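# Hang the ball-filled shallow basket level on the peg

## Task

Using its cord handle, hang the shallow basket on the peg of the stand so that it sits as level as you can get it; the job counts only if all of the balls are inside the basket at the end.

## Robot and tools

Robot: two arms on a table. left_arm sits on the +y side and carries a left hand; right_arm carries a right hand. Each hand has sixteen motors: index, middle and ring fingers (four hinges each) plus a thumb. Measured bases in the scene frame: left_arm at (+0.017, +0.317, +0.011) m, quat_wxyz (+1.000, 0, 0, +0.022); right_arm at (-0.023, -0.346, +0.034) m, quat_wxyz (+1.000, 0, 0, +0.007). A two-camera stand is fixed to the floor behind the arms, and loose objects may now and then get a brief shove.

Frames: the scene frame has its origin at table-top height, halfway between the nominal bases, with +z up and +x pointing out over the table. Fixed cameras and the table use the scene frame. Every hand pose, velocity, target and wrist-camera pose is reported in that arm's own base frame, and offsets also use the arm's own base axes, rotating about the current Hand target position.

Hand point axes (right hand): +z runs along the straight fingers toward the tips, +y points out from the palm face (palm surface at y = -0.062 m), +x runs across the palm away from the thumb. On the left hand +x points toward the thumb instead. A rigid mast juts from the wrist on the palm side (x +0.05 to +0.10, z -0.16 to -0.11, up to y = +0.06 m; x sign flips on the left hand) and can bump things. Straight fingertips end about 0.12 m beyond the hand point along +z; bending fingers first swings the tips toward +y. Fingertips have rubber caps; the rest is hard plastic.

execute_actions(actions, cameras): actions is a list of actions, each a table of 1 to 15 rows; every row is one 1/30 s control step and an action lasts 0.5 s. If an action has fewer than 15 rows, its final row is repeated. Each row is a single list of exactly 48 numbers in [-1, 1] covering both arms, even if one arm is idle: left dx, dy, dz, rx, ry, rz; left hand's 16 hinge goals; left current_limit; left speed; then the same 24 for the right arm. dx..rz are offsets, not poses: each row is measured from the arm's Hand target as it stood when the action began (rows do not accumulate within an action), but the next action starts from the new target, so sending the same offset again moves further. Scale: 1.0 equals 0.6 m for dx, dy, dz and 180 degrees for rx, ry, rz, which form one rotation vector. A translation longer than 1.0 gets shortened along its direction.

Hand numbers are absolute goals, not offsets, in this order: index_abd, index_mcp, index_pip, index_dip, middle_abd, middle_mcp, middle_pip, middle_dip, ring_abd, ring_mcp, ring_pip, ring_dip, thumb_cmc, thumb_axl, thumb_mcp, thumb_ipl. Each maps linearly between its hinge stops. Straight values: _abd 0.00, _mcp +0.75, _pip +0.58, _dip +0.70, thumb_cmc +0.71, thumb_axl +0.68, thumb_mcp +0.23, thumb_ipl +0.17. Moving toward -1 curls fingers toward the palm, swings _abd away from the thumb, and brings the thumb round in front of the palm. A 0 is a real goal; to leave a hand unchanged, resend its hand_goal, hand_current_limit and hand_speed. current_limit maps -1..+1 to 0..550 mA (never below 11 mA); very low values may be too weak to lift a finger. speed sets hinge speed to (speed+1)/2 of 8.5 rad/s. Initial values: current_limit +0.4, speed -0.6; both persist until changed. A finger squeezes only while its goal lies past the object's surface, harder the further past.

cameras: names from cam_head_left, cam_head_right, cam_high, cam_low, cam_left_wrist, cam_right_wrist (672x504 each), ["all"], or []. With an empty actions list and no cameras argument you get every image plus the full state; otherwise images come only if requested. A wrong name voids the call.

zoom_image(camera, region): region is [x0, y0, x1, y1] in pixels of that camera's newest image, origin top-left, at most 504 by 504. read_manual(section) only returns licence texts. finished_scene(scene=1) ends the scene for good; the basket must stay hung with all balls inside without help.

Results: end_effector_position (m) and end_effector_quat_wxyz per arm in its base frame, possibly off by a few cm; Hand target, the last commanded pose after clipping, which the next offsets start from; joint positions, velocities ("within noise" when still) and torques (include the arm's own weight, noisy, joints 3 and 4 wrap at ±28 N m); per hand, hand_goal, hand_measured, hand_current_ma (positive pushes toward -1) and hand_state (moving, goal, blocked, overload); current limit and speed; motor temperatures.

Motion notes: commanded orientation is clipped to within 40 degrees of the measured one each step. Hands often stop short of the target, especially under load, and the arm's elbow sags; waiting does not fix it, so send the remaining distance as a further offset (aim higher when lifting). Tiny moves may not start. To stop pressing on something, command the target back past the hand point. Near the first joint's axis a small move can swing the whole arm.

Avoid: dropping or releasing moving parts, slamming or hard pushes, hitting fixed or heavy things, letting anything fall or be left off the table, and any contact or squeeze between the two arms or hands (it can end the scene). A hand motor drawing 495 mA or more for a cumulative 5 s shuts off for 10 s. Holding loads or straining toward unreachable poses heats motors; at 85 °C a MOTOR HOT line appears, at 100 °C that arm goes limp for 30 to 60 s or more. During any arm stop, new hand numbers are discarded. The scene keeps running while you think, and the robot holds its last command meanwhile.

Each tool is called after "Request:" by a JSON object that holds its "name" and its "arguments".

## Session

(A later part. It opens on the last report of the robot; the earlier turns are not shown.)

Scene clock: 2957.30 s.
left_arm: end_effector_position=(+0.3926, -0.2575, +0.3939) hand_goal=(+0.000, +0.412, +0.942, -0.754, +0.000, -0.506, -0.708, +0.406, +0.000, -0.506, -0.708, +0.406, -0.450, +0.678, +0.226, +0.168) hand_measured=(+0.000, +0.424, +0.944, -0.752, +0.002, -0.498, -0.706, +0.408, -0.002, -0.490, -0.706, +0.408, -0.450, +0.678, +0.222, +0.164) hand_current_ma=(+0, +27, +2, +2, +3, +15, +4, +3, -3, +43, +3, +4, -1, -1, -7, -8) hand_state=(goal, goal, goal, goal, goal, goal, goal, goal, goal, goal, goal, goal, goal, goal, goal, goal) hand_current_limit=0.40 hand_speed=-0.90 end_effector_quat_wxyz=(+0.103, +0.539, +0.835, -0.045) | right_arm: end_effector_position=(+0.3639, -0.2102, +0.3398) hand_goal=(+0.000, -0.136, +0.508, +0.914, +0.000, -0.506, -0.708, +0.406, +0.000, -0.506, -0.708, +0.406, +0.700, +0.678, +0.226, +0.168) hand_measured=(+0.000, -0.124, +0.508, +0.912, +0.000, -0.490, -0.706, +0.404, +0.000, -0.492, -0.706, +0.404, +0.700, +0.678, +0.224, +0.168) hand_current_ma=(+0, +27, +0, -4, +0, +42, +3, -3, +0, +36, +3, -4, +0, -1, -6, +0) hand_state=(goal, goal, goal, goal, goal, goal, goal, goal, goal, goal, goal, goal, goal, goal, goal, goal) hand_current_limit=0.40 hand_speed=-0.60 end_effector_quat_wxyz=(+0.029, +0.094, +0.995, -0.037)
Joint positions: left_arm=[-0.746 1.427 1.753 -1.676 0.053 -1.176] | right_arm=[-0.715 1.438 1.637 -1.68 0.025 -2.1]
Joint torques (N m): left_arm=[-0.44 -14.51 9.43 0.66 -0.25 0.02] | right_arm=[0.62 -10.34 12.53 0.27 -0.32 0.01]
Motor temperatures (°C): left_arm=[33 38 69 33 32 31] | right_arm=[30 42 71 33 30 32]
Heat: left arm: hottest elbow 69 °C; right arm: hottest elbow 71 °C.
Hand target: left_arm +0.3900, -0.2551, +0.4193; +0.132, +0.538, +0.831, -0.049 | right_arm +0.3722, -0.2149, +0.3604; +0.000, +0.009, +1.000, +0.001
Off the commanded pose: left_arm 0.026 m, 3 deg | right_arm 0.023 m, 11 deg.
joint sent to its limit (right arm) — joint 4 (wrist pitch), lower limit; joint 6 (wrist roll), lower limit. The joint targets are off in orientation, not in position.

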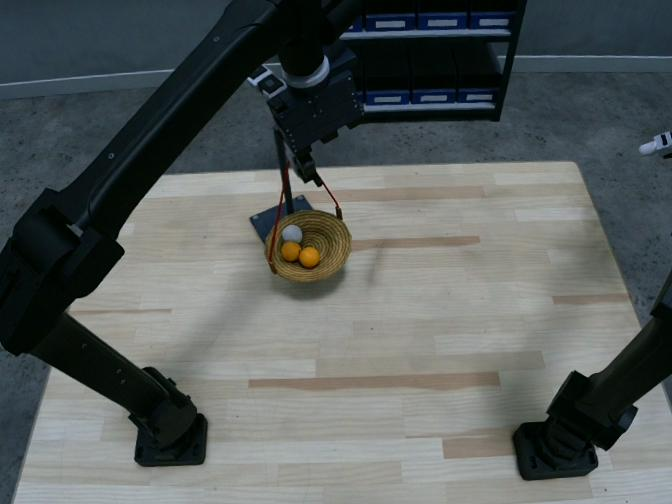

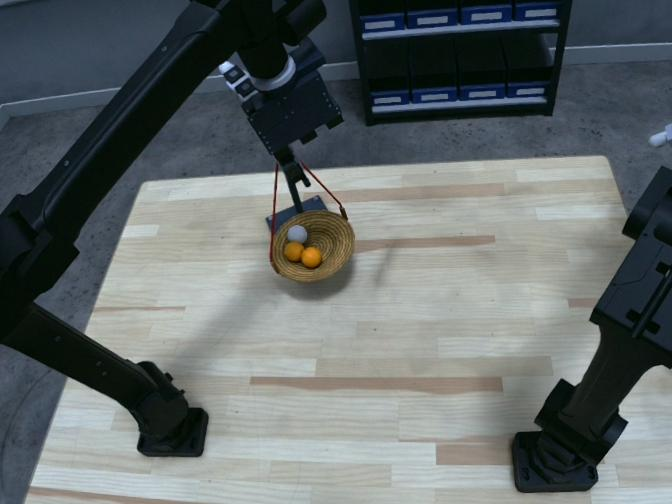

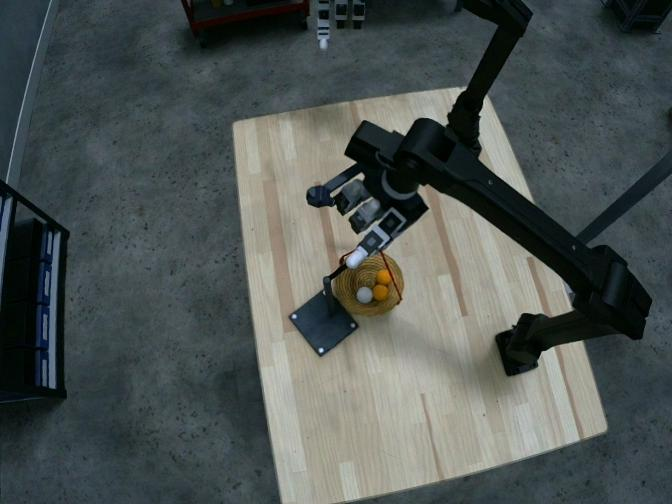

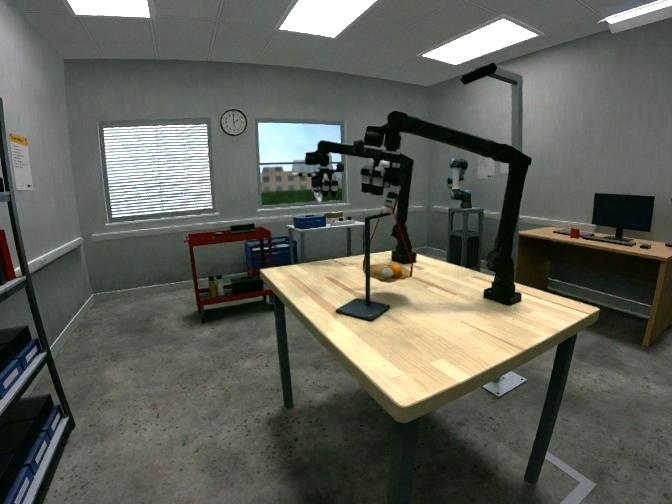

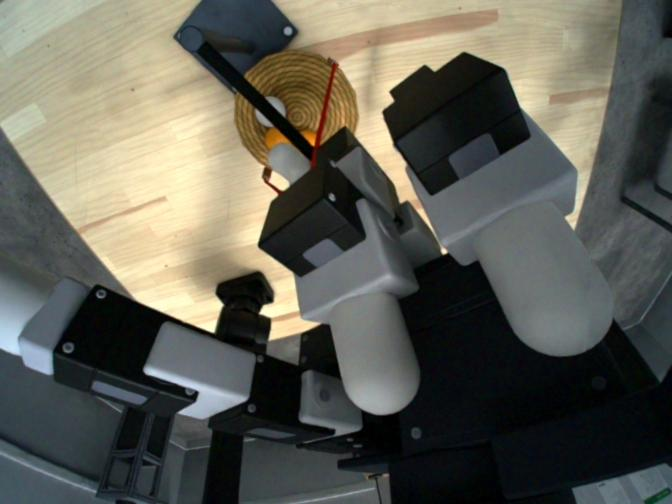

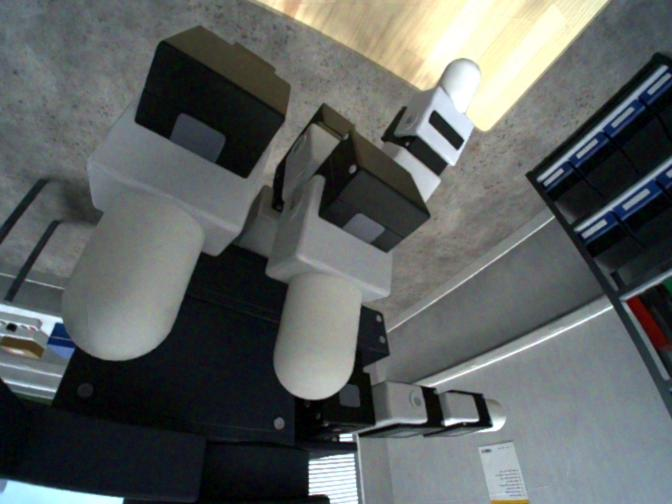

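Request:
{"name": "execute_actions", "arguments": {"actions": [[[-0.0037,0.0075,0,0,0,0,0,0.411,0.942,-0.754,0,-0.507,-0.708,0.406,0,-0.507,-0.708,0.406,-0.45,0.677,0.226,0.168,0.4,-0.9,0,0,0,0,0,0,0,-0.137,0.508,0.913,0,-0.507,-0.708,0.406,0,-0.507,-0.708,0.406,0.7,0.678,0.226,0.168,0.4,-0.6]],[[-0.0037,0.0075,0,0,0,0,0,0.411,0.942,-0.754,0,-0.507,-0.708,0.406,0,-0.507,-0.708,0.406,-0.45,0.677,0.226,0.168,0.4,-0.9,0,0,0,0,0,0,0,-0.137,0.508,0.913,0,-0.507,-0.708,0.406,0,-0.507,-0.708,0.406,0.7,0.678,0.226,0.168,0.4,-0.6]],[[-0.0037,0.0075,0,0,0,0,0,0.411,0.942,-0.754,0,-0.507,-0.708,0.406,0,-0.507,-0.708,0.406,-0.45,0.677,0.226,0.168,0.4,-0.9,0,0,0,0,0,0,0,-0.137,0.508,0.913,0,-0.507,-0.708,0.406,0,-0.507,-0.708,0.406,0.7,0.678,0.226,0.168,0.4,-0.6]]], "cameras": ["cam_low","cam_head_left","cam_high","cam_left_wrist"]}}

Request:
{"name": "zoom_image", "arguments": {"camera": "cam_low", "region": [355, 195, 415, 235]}}

Request:
{"name": "zoom_image", "arguments": {"camera": "cam_head_left", "region": [250, 110, 400, 260]}}

Request:
{"name": "zoom_image", "arguments": {"camera": "cam_left_wrist", "region": [60, 0, 420, 270]}}

Scene clock: 2986.50 s.
left_arm: end_effector_position=(+0.3866, -0.2495, +0.4094) hand_goal=(+0.000, +0.412, +0.942, -0.754, +0.000, -0.506, -0.708, +0.406, +0.000, -0.506, -0.708, +0.406, -0.450, +0.678, +0.226, +0.168) hand_measured=(+0.000, +0.424, +0.944, -0.752, +0.002, -0.498, -0.706, +0.408, -0.002, -0.490, -0.706, +0.408, -0.450, +0.678, +0.222, +0.164) hand_current_ma=(+0, +27, +2, +2, +3, +15, +4, +3, -3, +43, +3, +4, -1, -1, -7, -8) hand_state=(goal, goal, goal, goal, goal, goal, goal, goal, goal, goal, goal, goal, goal, goal, goal, goal) hand_current_limit=0.40 hand_speed=-0.90 end_effector_quat_wxyz=(+0.121, +0.537, +0.834, -0.048) | right_arm: end_effector_position=(+0.3639, -0.2102, +0.3398) hand_goal=(+0.000, -0.136, +0.508, +0.914, +0.000, -0.506, -0.708, +0.406, +0.000, -0.506, -0.708, +0.406, +0.700, +0.678, +0.226, +0.168) hand_measured=(+0.000, -0.124, +0.508, +0.912, +0.000, -0.490, -0.706, +0.404, +0.000, -0.492, -0.706, +0.404, +0.700, +0.678, +0.224, +0.168) hand_current_ma=(+0, +27, +0, -4, +0, +42, +3, -3, +0, +36, +3, -4, +0, -1, -6, +0) hand_state=(goal, goal, goal, goal, goal, goal, goal, goal, goal, goal, goal, goal, goal, goal, goal, goal) hand_current_limit=0.40 hand_speed=-0.60 end_effector_quat_wxyz=(+0.029, +0.094, +0.995, -0.037)
Joint positions: left_arm=[-0.742 1.391 1.753 -1.676 0.054 -1.175] | right_arm=[-0.715 1.438 1.637 -1.68 0.025 -2.1]
Joint torques (N m): left_arm=[0.21 -13.74 6.94 0.66 -0.14 0.17] | right_arm=[0.73 -10.52 12.46 0.28 -0.3 0]
Motor temperatures (°C): left_arm=[33 38 67 33 32 31] | right_arm=[30 42 71 33 30 32]
Heat: left arm: hottest elbow 67 °C; right arm: hottest elbow 71 °C.
Hand target: left_arm +0.3833, -0.2418, +0.4192; +0.132, +0.538, +0.831, -0.049 | right_arm +0.3722, -0.2149, +0.3604; +0.000, +0.009, +1.000, +0.001
Off the commanded pose: left_arm 0.013 m, 1 deg | right_arm 0.023 m, 11 deg.
joint sent to its limit (right arm) — joint 4 (wrist pitch), lower limit; joint 6 (wrist roll), lower limit. The joint targets are off in orientation, not in position.
Images, in order (width x height): cam_head_left 672x504, cam_high 672x504, cam_low 672x504, cam_left_wrist 672x504.

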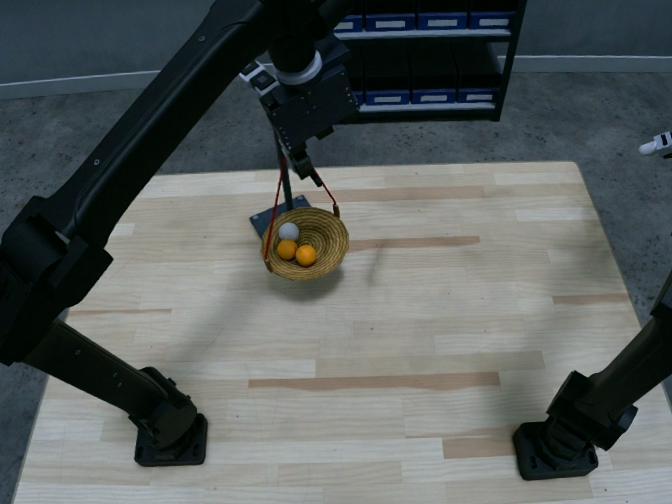

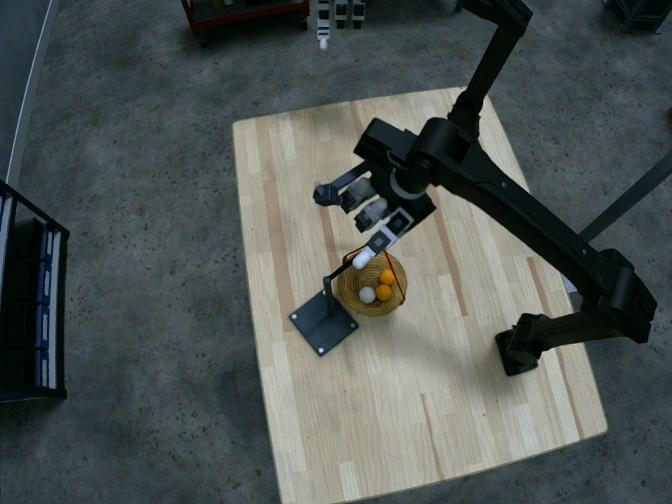

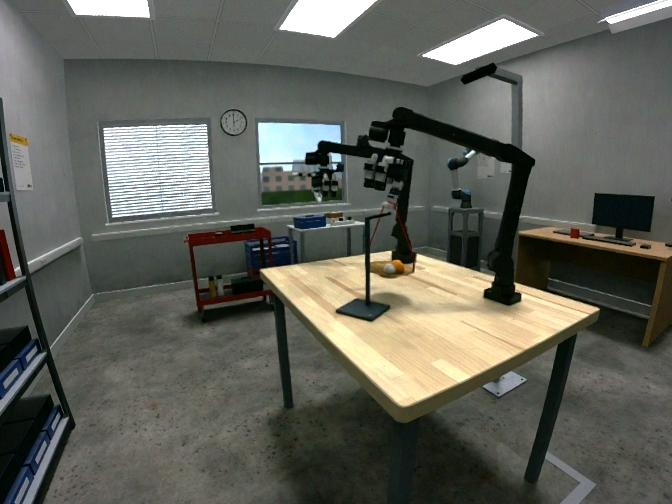

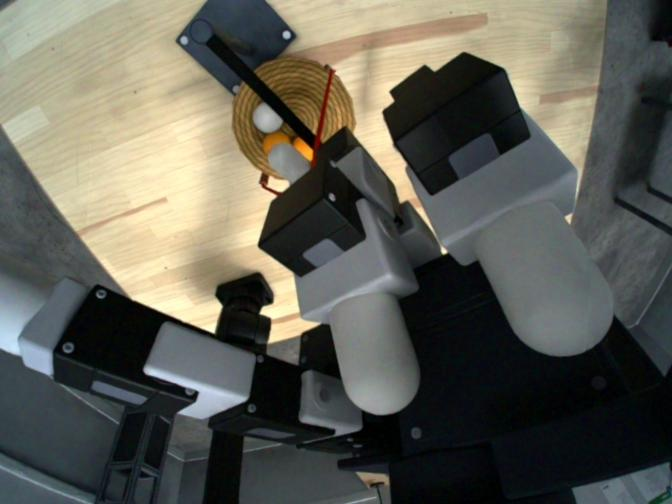

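Scaled by 8.400 from the camera's 672x504 image, which has a finer 960x720 frame.

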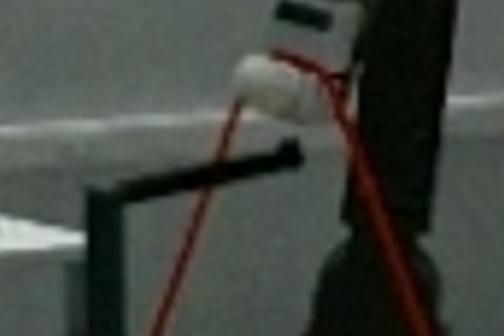

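Scaled by 3.360 from the camera's 672x504 image, which has a finer 960x720 frame.

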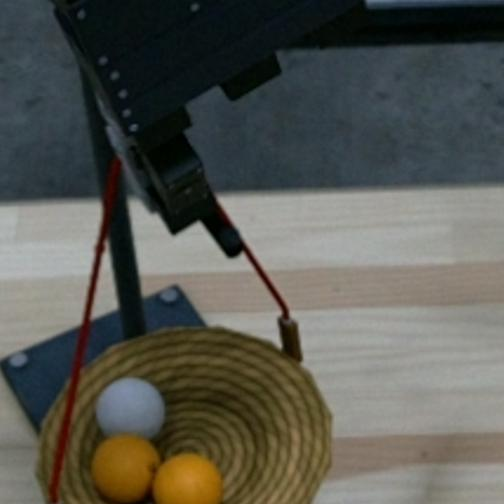

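Scaled by 1.400 from the camera's 672x504 image, which has a finer 960x720 frame.

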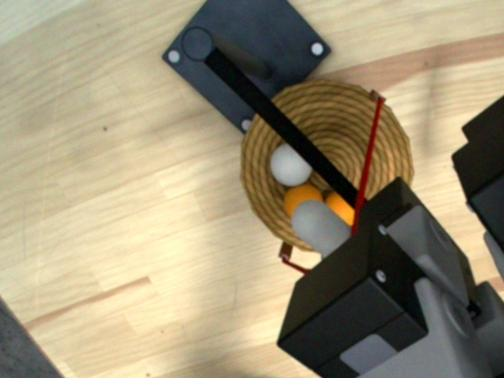

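Request:
{"name": "execute_actions", "arguments": {"actions": [[[0,0,0,0,0,0,0,0.411,0.942,-0.754,0,-0.507,-0.708,0.406,0,-0.507,-0.708,0.406,0.7,0.677,0.226,0.168,0.4,-0.8,0,0,0,0,0,0,0,-0.137,0.508,0.913,0,-0.507,-0.708,0.406,0,-0.507,-0.708,0.406,0.7,0.678,0.226,0.168,0.4,-0.6]],[[0,0,0,0,0,0,0,0.411,0.942,-0.754,0,-0.507,-0.708,0.406,0,-0.507,-0.708,0.406,0.7,0.677,0.226,0.168,0.4,-0.8,0,0,0,0,0,0,0,-0.137,0.508,0.913,0,-0.507,-0.708,0.406,0,-0.507,-0.708,0.406,0.7,0.678,0.226,0.168,0.4,-0.6]],[[0,0,0,0,0,0,0,0.411,0.942,-0.754,0,-0.507,-0.708,0.406,0,-0.507,-0.708,0.406,0.7,0.677,0.226,0.168,0.4,-0.8,0,0,0,0,0,0,0,-0.137,0.508,0.913,0,-0.507,-0.708,0.406,0,-0.507,-0.708,0.406,0.7,0.678,0.226,0.168,0.4,-0.6]]], "cameras": ["cam_low","cam_head_left","cam_high","cam_left_wrist"]}}

Request:
{"name": "zoom_image", "arguments": {"camera": "cam_high", "region": [320, 210, 420, 320]}}

Request:
{"name": "zoom_image", "arguments": {"camera": "cam_low", "region": [355, 195, 415, 235]}}

Scene clock: 3008.80 s.
left_arm: end_effector_position=(+0.3866, -0.2495, +0.4094) hand_goal=(+0.000, +0.412, +0.942, -0.754, +0.000, -0.506, -0.708, +0.406, +0.000, -0.506, -0.708, +0.406, +0.700, +0.678, +0.226, +0.168) hand_measured=(+0.000, +0.424, +0.944, -0.752, +0.002, -0.498, -0.706, +0.408, -0.002, -0.490, -0.706, +0.408, +0.698, +0.678, +0.222, +0.164) hand_current_ma=(+0, +27, +2, +2, +3, +15, +4, +3, -3, +43, +3, +4, -3, -1, -7, -8) hand_state=(goal, goal, goal, goal, goal, goal, goal, goal, goal, goal, goal, goal, goal, goal, goal, goal) hand_current_limit=0.40 hand_speed=-0.80 end_effector_quat_wxyz=(+0.121, +0.537, +0.833, -0.048) | right_arm: end_effector_position=(+0.3639, -0.2102, +0.3398) hand_goal=(+0.000, -0.136, +0.508, +0.914, +0.000, -0.506, -0.708, +0.406, +0.000, -0.506, -0.708, +0.406, +0.700, +0.678, +0.226, +0.168) hand_measured=(+0.000, -0.124, +0.508, +0.912, +0.000, -0.490, -0.706, +0.404, +0.000, -0.492, -0.706, +0.404, +0.700, +0.678, +0.224, +0.168) hand_current_ma=(+0, +27, +0, -4, +0, +42, +3, -3, +0, +36, +3, -4, +0, -1, -6, +0) hand_state=(goal, goal, goal, goal, goal, goal, goal, goal, goal, goal, goal, goal, goal, goal, goal, goal) hand_current_limit=0.40 hand_speed=-0.60 end_effector_quat_wxyz=(+0.029, +0.094, +0.995, -0.037)
Joint positions: left_arm=[-0.742 1.391 1.753 -1.676 0.054 -1.175] | right_arm=[-0.715 1.438 1.637 -1.68 0.025 -2.1]
Joint torques (N m): left_arm=[0.38 -13.51 6.83 0.54 -0.14 0.16] | right_arm=[0.67 -10.4 12.44 0.28 -0.32 0.03]
Motor temperatures (°C): left_arm=[33 40 64 33 32 31] | right_arm=[30 42 71 33 30 32]
Heat: left arm: hottest elbow 64 °C; right arm: hottest elbow 71 °C.
Hand target: left_arm +0.3833, -0.2418, +0.4192; +0.132, +0.538, +0.831, -0.049 | right_arm +0.3722, -0.2149, +0.3604; +0.000, +0.009, +1.000, +0.001
Off the commanded pose: left_arm 0.013 m, 1 deg | right_arm 0.023 m, 11 deg.
joint sent to its limit (right arm) — joint 4 (wrist pitch), lower limit; joint 6 (wrist roll), lower limit. The joint targets are off in orientation, not in position.
Images, in order (width x height): cam_head_left 672x504, cam_high 672x504, cam_low 672x504, cam_left_wrist 672x504.

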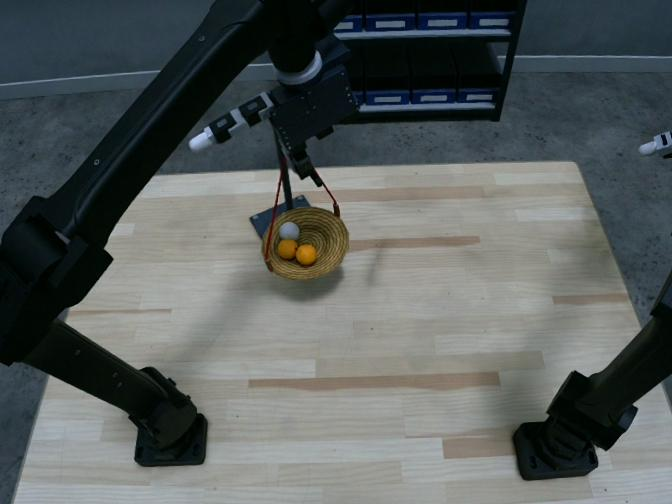

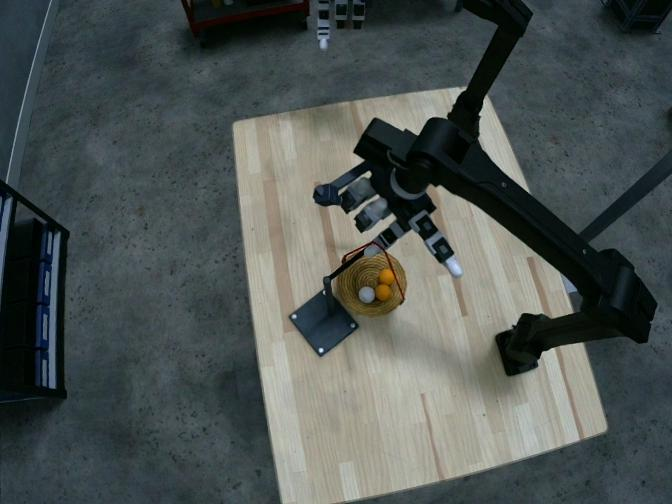

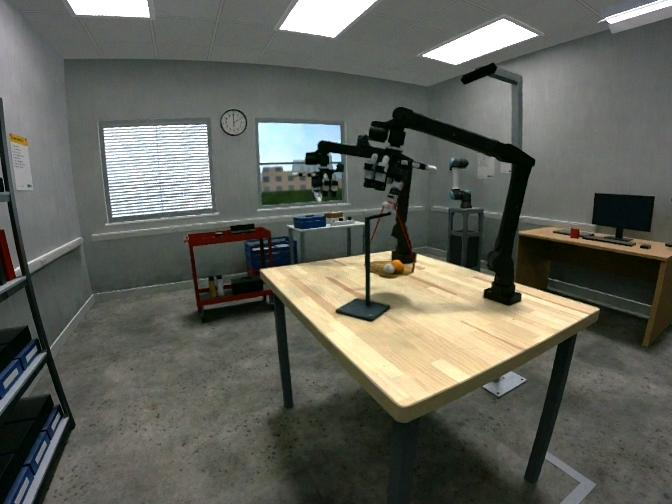

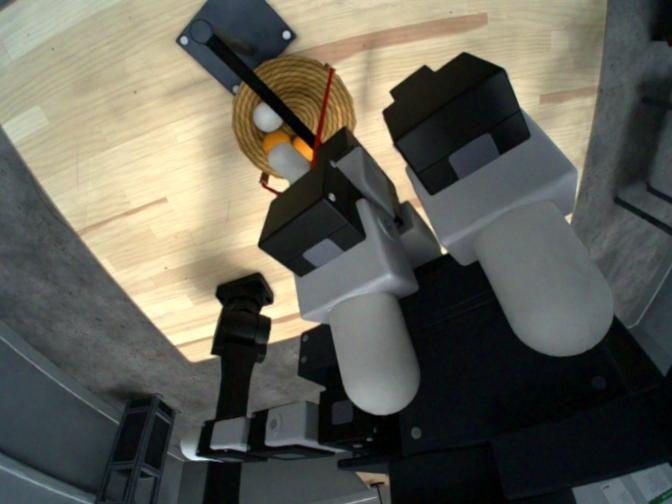

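Scaled by 4.582 from the camera's 672x504 image, which has a finer 960x720 frame.

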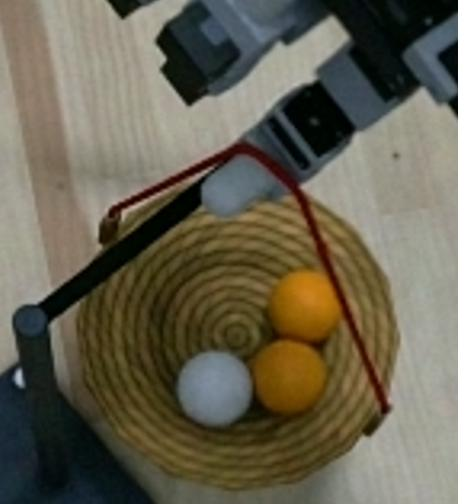

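Scaled by 8.400 from the camera's 672x504 image, which has a finer 960x720 frame.

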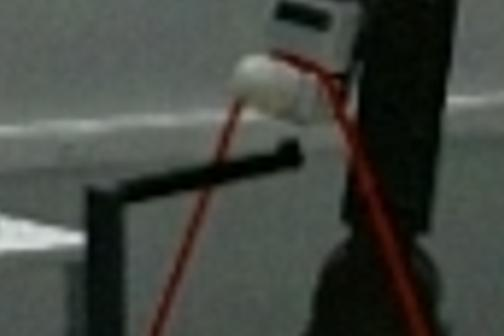

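Request:
{"name": "execute_actions", "arguments": {"actions": [[[-0.004,0.0089,0,0,0,0,0,0.411,0.942,-0.754,0,-0.507,-0.708,0.406,0,-0.507,-0.708,0.406,0.7,0.677,0.226,0.168,0.4,-0.8,0,0,0,0,0,0,0,-0.137,0.508,0.913,0,-0.507,-0.708,0.406,0,-0.507,-0.708,0.406,0.7,0.678,0.226,0.168,0.4,-0.6]]], "cameras": ["cam_low","cam_head_left","cam_high","cam_left_wrist"]}}

Request:
{"name": "zoom_image", "arguments": {"camera": "cam_high", "region": [320, 210, 420, 320]}}

Request:
{"name": "zoom_image", "arguments": {"camera": "cam_low", "region": [355, 195, 415, 235]}}

Scene clock: 3043.93 s.
left_arm: end_effector_position=(+0.3843, -0.2450, +0.4085) hand_goal=(+0.000, +0.412, +0.942, -0.754, +0.000, -0.506, -0.708, +0.406, +0.000, -0.506, -0.708, +0.406, +0.700, +0.678, +0.226, +0.168) hand_measured=(+0.000, +0.424, +0.944, -0.752, +0.002, -0.498, -0.706, +0.408, -0.002, -0.490, -0.706, +0.408, +0.698, +0.678, +0.222, +0.164) hand_current_ma=(+0, +27, +2, +2, +3, +15, +4, +3, -3, +42, +3, +4, -3, -1, -7, -8) hand_state=(goal, goal, goal, goal, goal, goal, goal, goal, goal, goal, goal, goal, goal, goal, goal, goal) hand_current_limit=0.40 hand_speed=-0.80 end_effector_quat_wxyz=(+0.120, +0.537, +0.833, -0.048) | right_arm: end_effector_position=(+0.3639, -0.2102, +0.3398) hand_goal=(+0.000, -0.136, +0.508, +0.914, +0.000, -0.506, -0.708, +0.406, +0.000, -0.506, -0.708, +0.406, +0.700, +0.678, +0.226, +0.168) hand_measured=(+0.000, -0.124, +0.508, +0.912, +0.000, -0.490, -0.706, +0.404, +0.000, -0.492, -0.706, +0.404, +0.700, +0.678, +0.224, +0.168) hand_current_ma=(+0, +27, +0, -4, +0, +42, +3, -3, +0, +36, +3, -4, +0, -1, -6, +0) hand_state=(goal, goal, goal, goal, goal, goal, goal, goal, goal, goal, goal, goal, goal, goal, goal, goal) hand_current_limit=0.40 hand_speed=-0.60 end_effector_quat_wxyz=(+0.029, +0.094, +0.995, -0.037)
Joint positions: left_arm=[-0.737 1.379 1.739 -1.676 0.056 -1.169] | right_arm=[-0.715 1.438 1.637 -1.68 0.025 -2.1]
Joint torques (N m): left_arm=[0.32 -13.39 6.86 0.55 -0.12 0.14] | right_arm=[0.67 -10.52 12.52 0.27 -0.32 0.01]
Motor temperatures (°C): left_arm=[33 41 61 33 32 31] | right_arm=[30 42 71 33 30 32]
Heat: left arm: hottest elbow 61 °C; right arm: hottest elbow 71 °C.
Hand target: left_arm +0.3809, -0.2364, +0.4192; +0.132, +0.538, +0.831, -0.049 | right_arm +0.3722, -0.2149, +0.3604; +0.000, +0.009, +1.000, +0.001
Off the commanded pose: left_arm 0.014 m, 1 deg | right_arm 0.023 m, 11 deg.
joint sent to its limit (right arm) — joint 4 (wrist pitch), lower limit; joint 6 (wrist roll), lower limit. The joint targets are off in orientation, not in position.
Images, in order (width x height): cam_head_left 672x504, cam_high 672x504, cam_low 672x504, cam_left_wrist 672x504.

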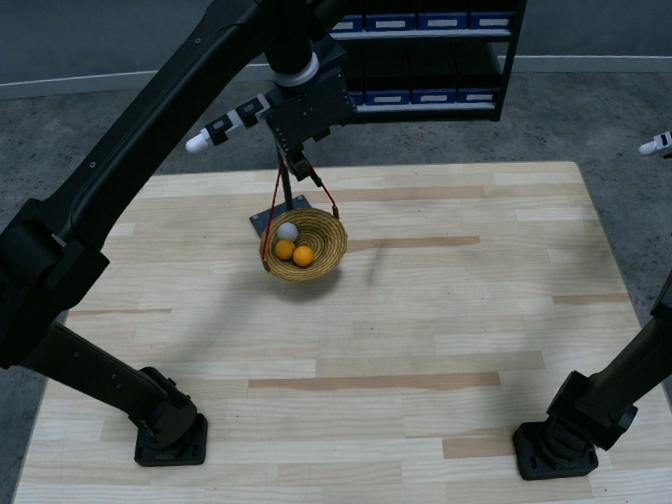

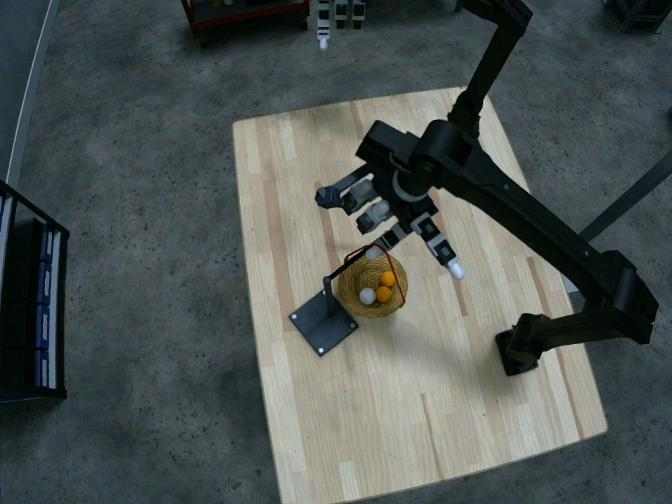

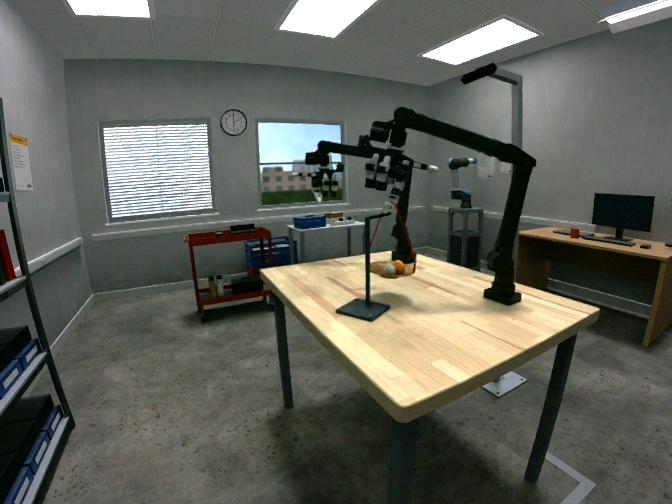

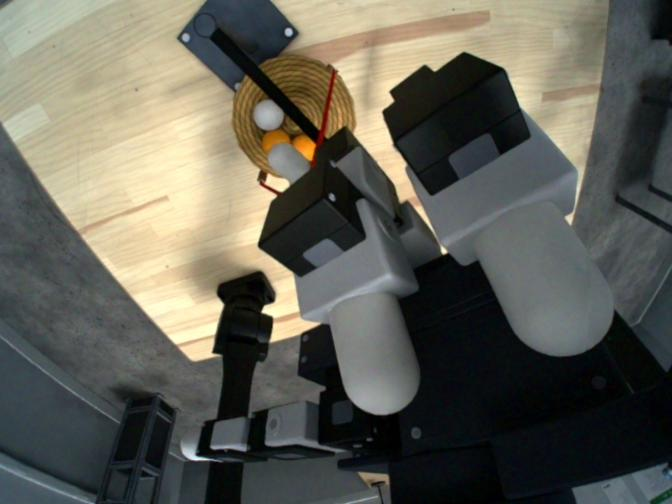

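Scaled by 4.582 from the camera's 672x504 image, which has a finer 960x720 frame.

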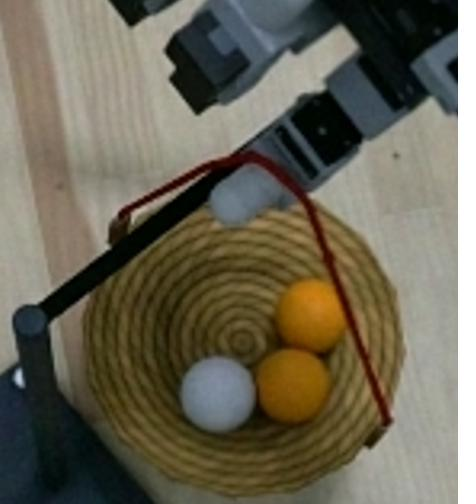

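Scaled by 8.400 from the camera's 672x504 image, which has a finer 960x720 frame.

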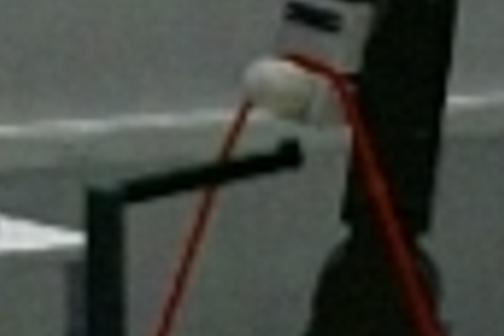

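Request:
{"name": "execute_actions", "arguments": {"actions": [[[-0.0047,0.0104,0,0,0,0,0,0.411,0.942,-0.754,0,-0.507,-0.708,0.406,0,-0.507,-0.708,0.406,0.7,0.677,0.226,0.168,0.4,-0.8,0,0,0,0,0,0,0,-0.137,0.508,0.913,0,-0.507,-0.708,0.406,0,-0.507,-0.708,0.406,0.7,0.678,0.226,0.168,0.4,-0.6]],[[0,0,-0.008,0,0,0,0,0.411,0.942,-0.754,0,-0.507,-0.708,0.406,0,-0.507,-0.708,0.406,0.7,0.677,0.226,0.168,0.4,-0.8,0,0,0,0,0,0,0,-0.137,0.508,0.913,0,-0.507,-0.708,0.406,0,-0.507,-0.708,0.406,0.7,0.678,0.226,0.168,0.4,-0.6]]], "cameras": ["cam_low","cam_head_left","cam_high","cam_left_wrist"]}}

Request:
{"name": "zoom_image", "arguments": {"camera": "cam_high", "region": [320, 210, 420, 320]}}

Request:
{"name": "zoom_image", "arguments": {"camera": "cam_low", "region": [355, 195, 415, 235]}}

Scene clock: 3054.03 s.
left_arm: end_effector_position=(+0.3794, -0.2366, +0.4037) hand_goal=(+0.000, +0.412, +0.942, -0.754, +0.000, -0.506, -0.708, +0.406, +0.000, -0.506, -0.708, +0.406, +0.700, +0.678, +0.226, +0.168) hand_measured=(+0.000, +0.424, +0.944, -0.752, +0.002, -0.498, -0.706, +0.408, -0.002, -0.490, -0.706, +0.408, +0.698, +0.678, +0.222, +0.164) hand_current_ma=(+0, +27, +2, +2, +3, +15, +4, +3, -3, +42, +3, +4, -3, -1, -7, -8) hand_state=(goal, goal, goal, goal, goal, goal, goal, goal, goal, goal, goal, goal, goal, goal, goal, goal) hand_current_limit=0.40 hand_speed=-0.80 end_effector_quat_wxyz=(+0.115, +0.538, +0.834, -0.048) | right_arm: end_effector_position=(+0.3639, -0.2102, +0.3398) hand_goal=(+0.000, -0.136, +0.508, +0.914, +0.000, -0.506, -0.708, +0.406, +0.000, -0.506, -0.708, +0.406, +0.700, +0.678, +0.226, +0.168) hand_measured=(+0.000, -0.124, +0.508, +0.912, +0.000, -0.490, -0.706, +0.404, +0.000, -0.492, -0.706, +0.404, +0.700, +0.678, +0.224, +0.168) hand_current_ma=(+0, +27, +0, -4, +0, +42, +3, -3, +0, +36, +3, -4, +0, -1, -6, +0) hand_state=(goal, goal, goal, goal, goal, goal, goal, goal, goal, goal, goal, goal, goal, goal, goal, goal) hand_current_limit=0.40 hand_speed=-0.60 end_effector_quat_wxyz=(+0.029, +0.094, +0.995, -0.037)
Joint positions: left_arm=[-0.729 1.358 1.707 -1.676 0.058 -1.161] | right_arm=[-0.715 1.438 1.637 -1.68 0.025 -2.1]
Joint torques (N m): left_arm=[0.44 -12.98 6.89 1.01 -0.13 0.14] | right_arm=[0.85 -10.52 12.53 0.31 -0.32 0]
Motor temperatures (°C): left_arm=[33 40 60 33 32 31] | right_arm=[30 42 71 33 30 32]
Heat: left arm: hottest elbow 60 °C; right arm: hottest elbow 71 °C.
Hand target: left_arm +0.3780, -0.2301, +0.4144; +0.132, +0.538, +0.831, -0.049 | right_arm +0.3722, -0.2149, +0.3604; +0.000, +0.009, +1.000, +0.001
Off the commanded pose: left_arm 0.013 m, 2 deg | right_arm 0.023 m, 11 deg.
joint sent to its limit (right arm) — joint 4 (wrist pitch), lower limit; joint 6 (wrist roll), lower limit. The joint targets are off in orientation, not in position.
Images, in order (width x height): cam_head_left 672x504, cam_high 672x504, cam_low 672x504, cam_left_wrist 672x504.

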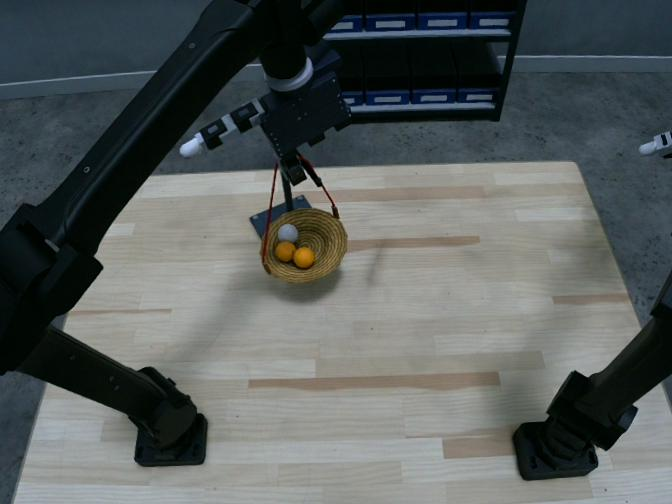

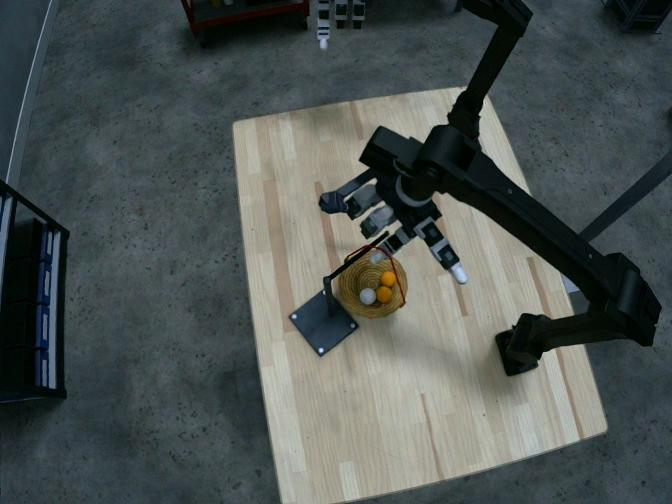

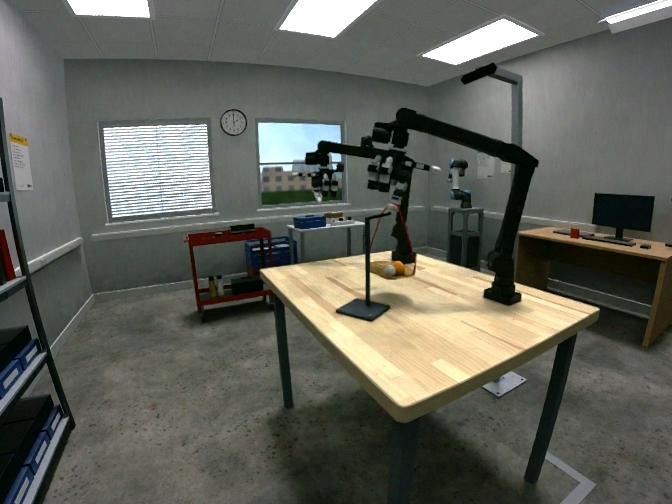

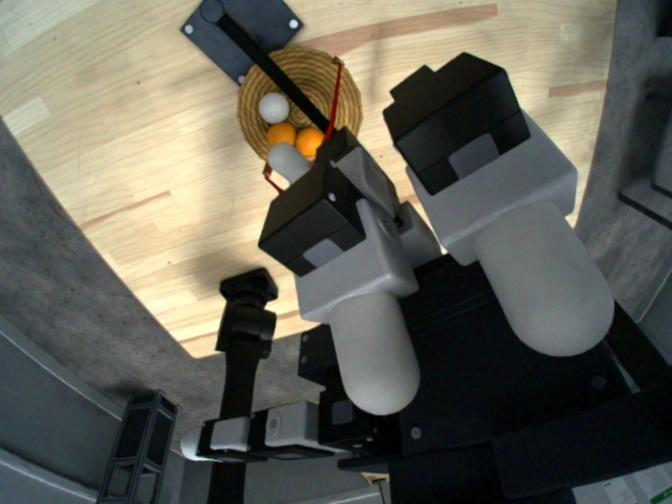

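Scaled by 4.582 from the camera's 672x504 image, which has a finer 960x720 frame.

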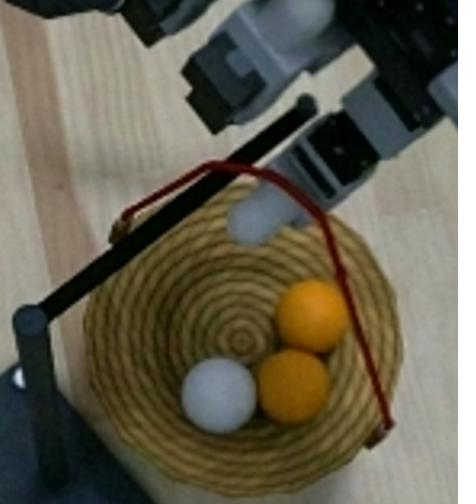

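Scaled by 8.400 from the camera's 672x504 image, which has a finer 960x720 frame.

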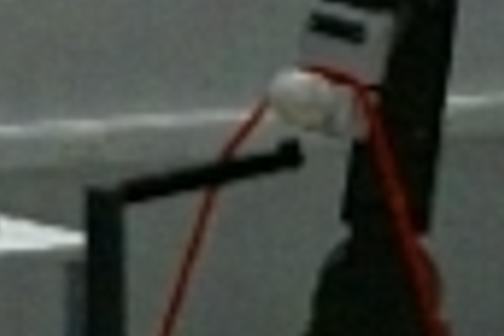

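Request:
{"name": "execute_actions", "arguments": {"actions": [[[0,0,-0.0133,0,0,0,0,0.411,0.942,-0.754,0,-0.507,-0.708,0.406,0,-0.507,-0.708,0.406,0.7,0.677,0.226,0.168,0.4,-0.8,0,0,0,0,0,0,0,-0.137,0.508,0.913,0,-0.507,-0.708,0.406,0,-0.507,-0.708,0.406,0.7,0.678,0.226,0.168,0.4,-0.6]],[[0,0,-0.0133,0,0,0,0,0.411,0.942,-0.754,0,-0.507,-0.708,0.406,0,-0.507,-0.708,0.406,0.7,0.677,0.226,0.168,0.4,-0.8,0,0,0,0,0,0,0,-0.137,0.508,0.913,0,-0.507,-0.708,0.406,0,-0.507,-0.708,0.406,0.7,0.678,0.226,0.168,0.4,-0.6]],[[0,0,-0.0133,0,0,0,0,0.411,0.942,-0.754,0,-0.507,-0.708,0.406,0,-0.507,-0.708,0.406,0.7,0.677,0.226,0.168,0.4,-0.8,0,0,0,0,0,0,0,-0.137,0.508,0.913,0,-0.507,-0.708,0.406,0,-0.507,-0.708,0.406,0.7,0.678,0.226,0.168,0.4,-0.6]]], "cameras": ["cam_low","cam_head_left","cam_high","cam_left_wrist"]}}

Request:
{"name": "zoom_image", "arguments": {"camera": "cam_high", "region": [320, 210, 420, 320]}}

Request:
{"name": "zoom_image", "arguments": {"camera": "cam_low", "region": [350, 190, 430, 290]}}

Scene clock: 3067.73 s.
left_arm: end_effector_position=(+0.3778, -0.2352, +0.3809) hand_goal=(+0.000, +0.412, +0.942, -0.754, +0.000, -0.506, -0.708, +0.406, +0.000, -0.506, -0.708, +0.406, +0.700, +0.678, +0.226, +0.168) hand_measured=(+0.000, +0.424, +0.944, -0.752, +0.002, -0.498, -0.706, +0.408, -0.002, -0.490, -0.706, +0.408, +0.698, +0.678, +0.222, +0.164) hand_current_ma=(+0, +27, +2, +2, +3, +15, +4, +3, -3, +42, +3, +4, -3, -1, -7, -8) hand_state=(goal, goal, goal, goal, goal, goal, goal, goal, goal, goal, goal, goal, goal, goal, goal, goal) hand_current_limit=0.40 hand_speed=-0.80 end_effector_quat_wxyz=(+0.114, +0.538, +0.834, -0.048) | right_arm: end_effector_position=(+0.3639, -0.2102, +0.3398) hand_goal=(+0.000, -0.136, +0.508, +0.914, +0.000, -0.506, -0.708, +0.406, +0.000, -0.506, -0.708, +0.406, +0.700, +0.678, +0.226, +0.168) hand_measured=(+0.000, -0.124, +0.508, +0.912, +0.000, -0.490, -0.706, +0.404, +0.000, -0.492, -0.706, +0.404, +0.700, +0.678, +0.224, +0.168) hand_current_ma=(+0, +27, +0, -4, +0, +42, +3, -3, +0, +36, +3, -4, +0, -1, -6, +0) hand_state=(goal, goal, goal, goal, goal, goal, goal, goal, goal, goal, goal, goal, goal, goal, goal, goal) hand_current_limit=0.40 hand_speed=-0.60 end_effector_quat_wxyz=(+0.029, +0.094, +0.995, -0.037)
Joint positions: left_arm=[-0.729 1.334 1.621 -1.616 0.058 -1.161] | right_arm=[-0.715 1.438 1.637 -1.68 0.025 -2.1]
Joint torques (N m): left_arm=[0.62 -12.57 6.94 1.25 -0.13 0.13] | right_arm=[0.67 -10.34 12.46 0.23 -0.32 0.02]
Motor temperatures (°C): left_arm=[33 40 59 33 32 31] | right_arm=[30 42 71 33 30 32]
Heat: left arm: hottest elbow 59 °C; right arm: hottest elbow 71 °C.
Hand target: left_arm +0.3780, -0.2301, +0.3904; +0.132, +0.538, +0.831, -0.049 | right_arm +0.3722, -0.2149, +0.3604; +0.000, +0.009, +1.000, +0.001
Off the commanded pose: left_arm 0.011 m, 2 deg | right_arm 0.023 m, 11 deg.
joint sent to its limit (right arm) — joint 4 (wrist pitch), lower limit; joint 6 (wrist roll), lower limit. The joint targets are off in orientation, not in position.
Images, in order (width x height): cam_head_left 672x504, cam_high 672x504, cam_low 672x504, cam_left_wrist 672x504.

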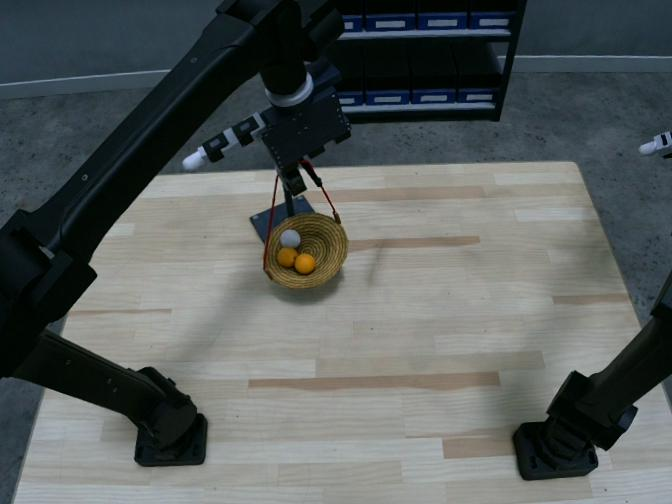

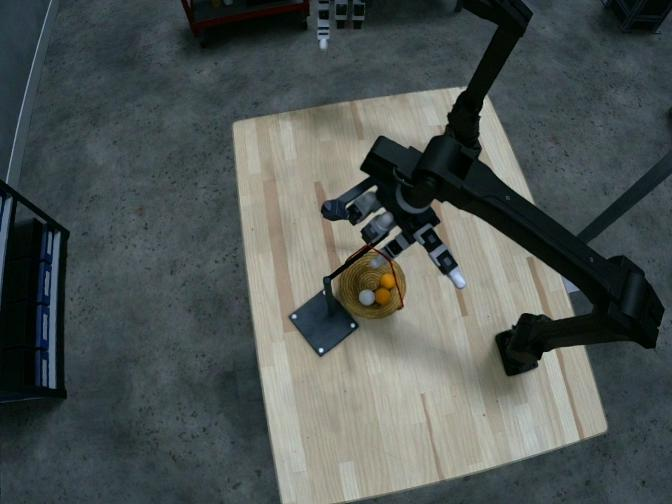

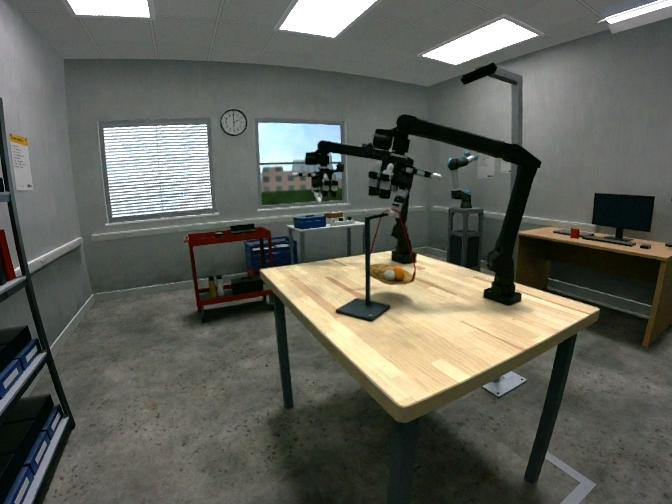

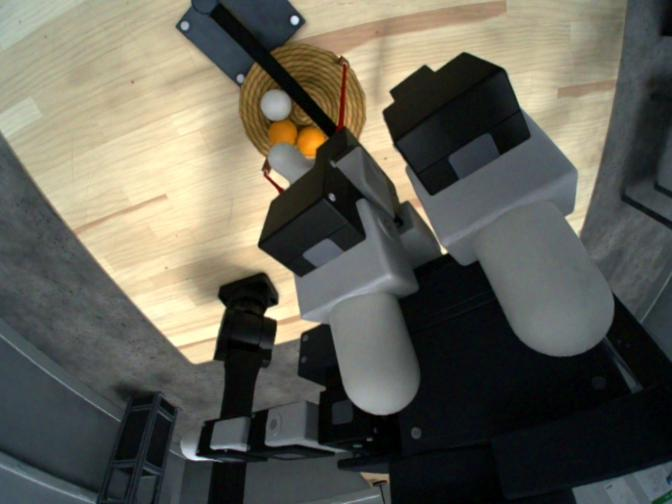

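Scaled by 4.582 from the camera's 672x504 image, which has a finer 960x720 frame.

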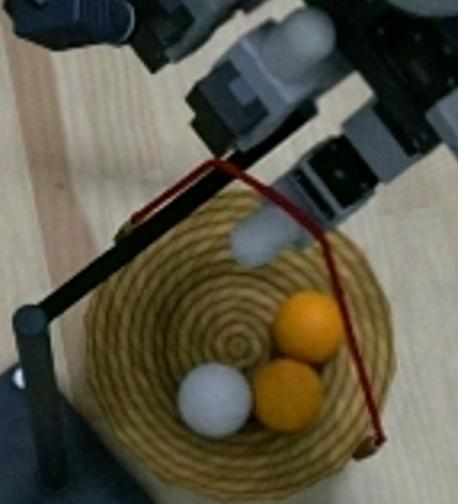

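Scaled by 5.040 from the camera's 672x504 image, which has a finer 960x720 frame.

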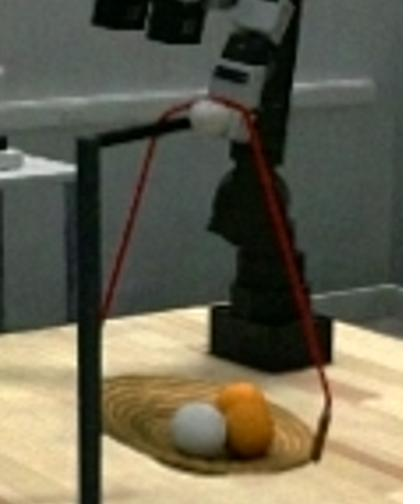

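Request:
{"name": "zoom_image", "arguments": {"camera": "cam_head_left", "region": [240, 130, 370, 300]}}

Request:
{"name": "zoom_image", "arguments": {"camera": "cam_low", "region": [350, 200, 430, 290]}}

Request:
{"name": "zoom_image", "arguments": {"camera": "cam_left_wrist", "region": [200, 0, 420, 240]}}

Scaled by 2.965 from the camera's 672x504 image, which has a finer 960x720 frame.

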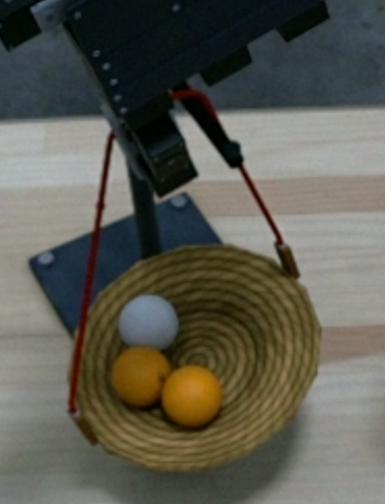

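Scaled by 5.600 from the camera's 672x504 image, which has a finer 960x720 frame.

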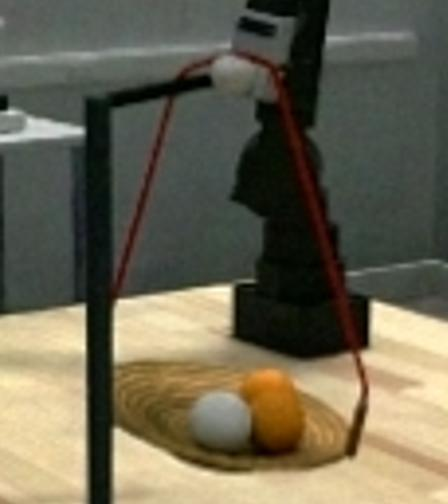

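Scaled by 2.100 from the camera's 672x504 image, which has a finer 960x720 frame.

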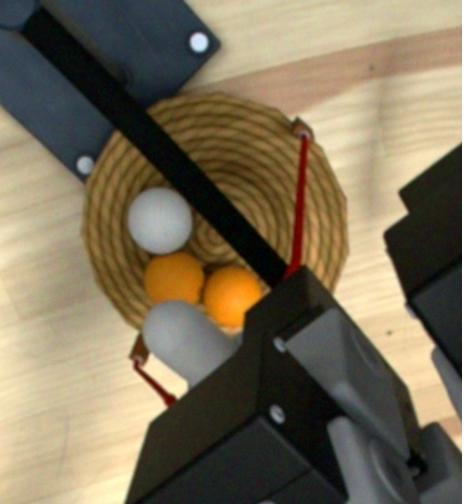

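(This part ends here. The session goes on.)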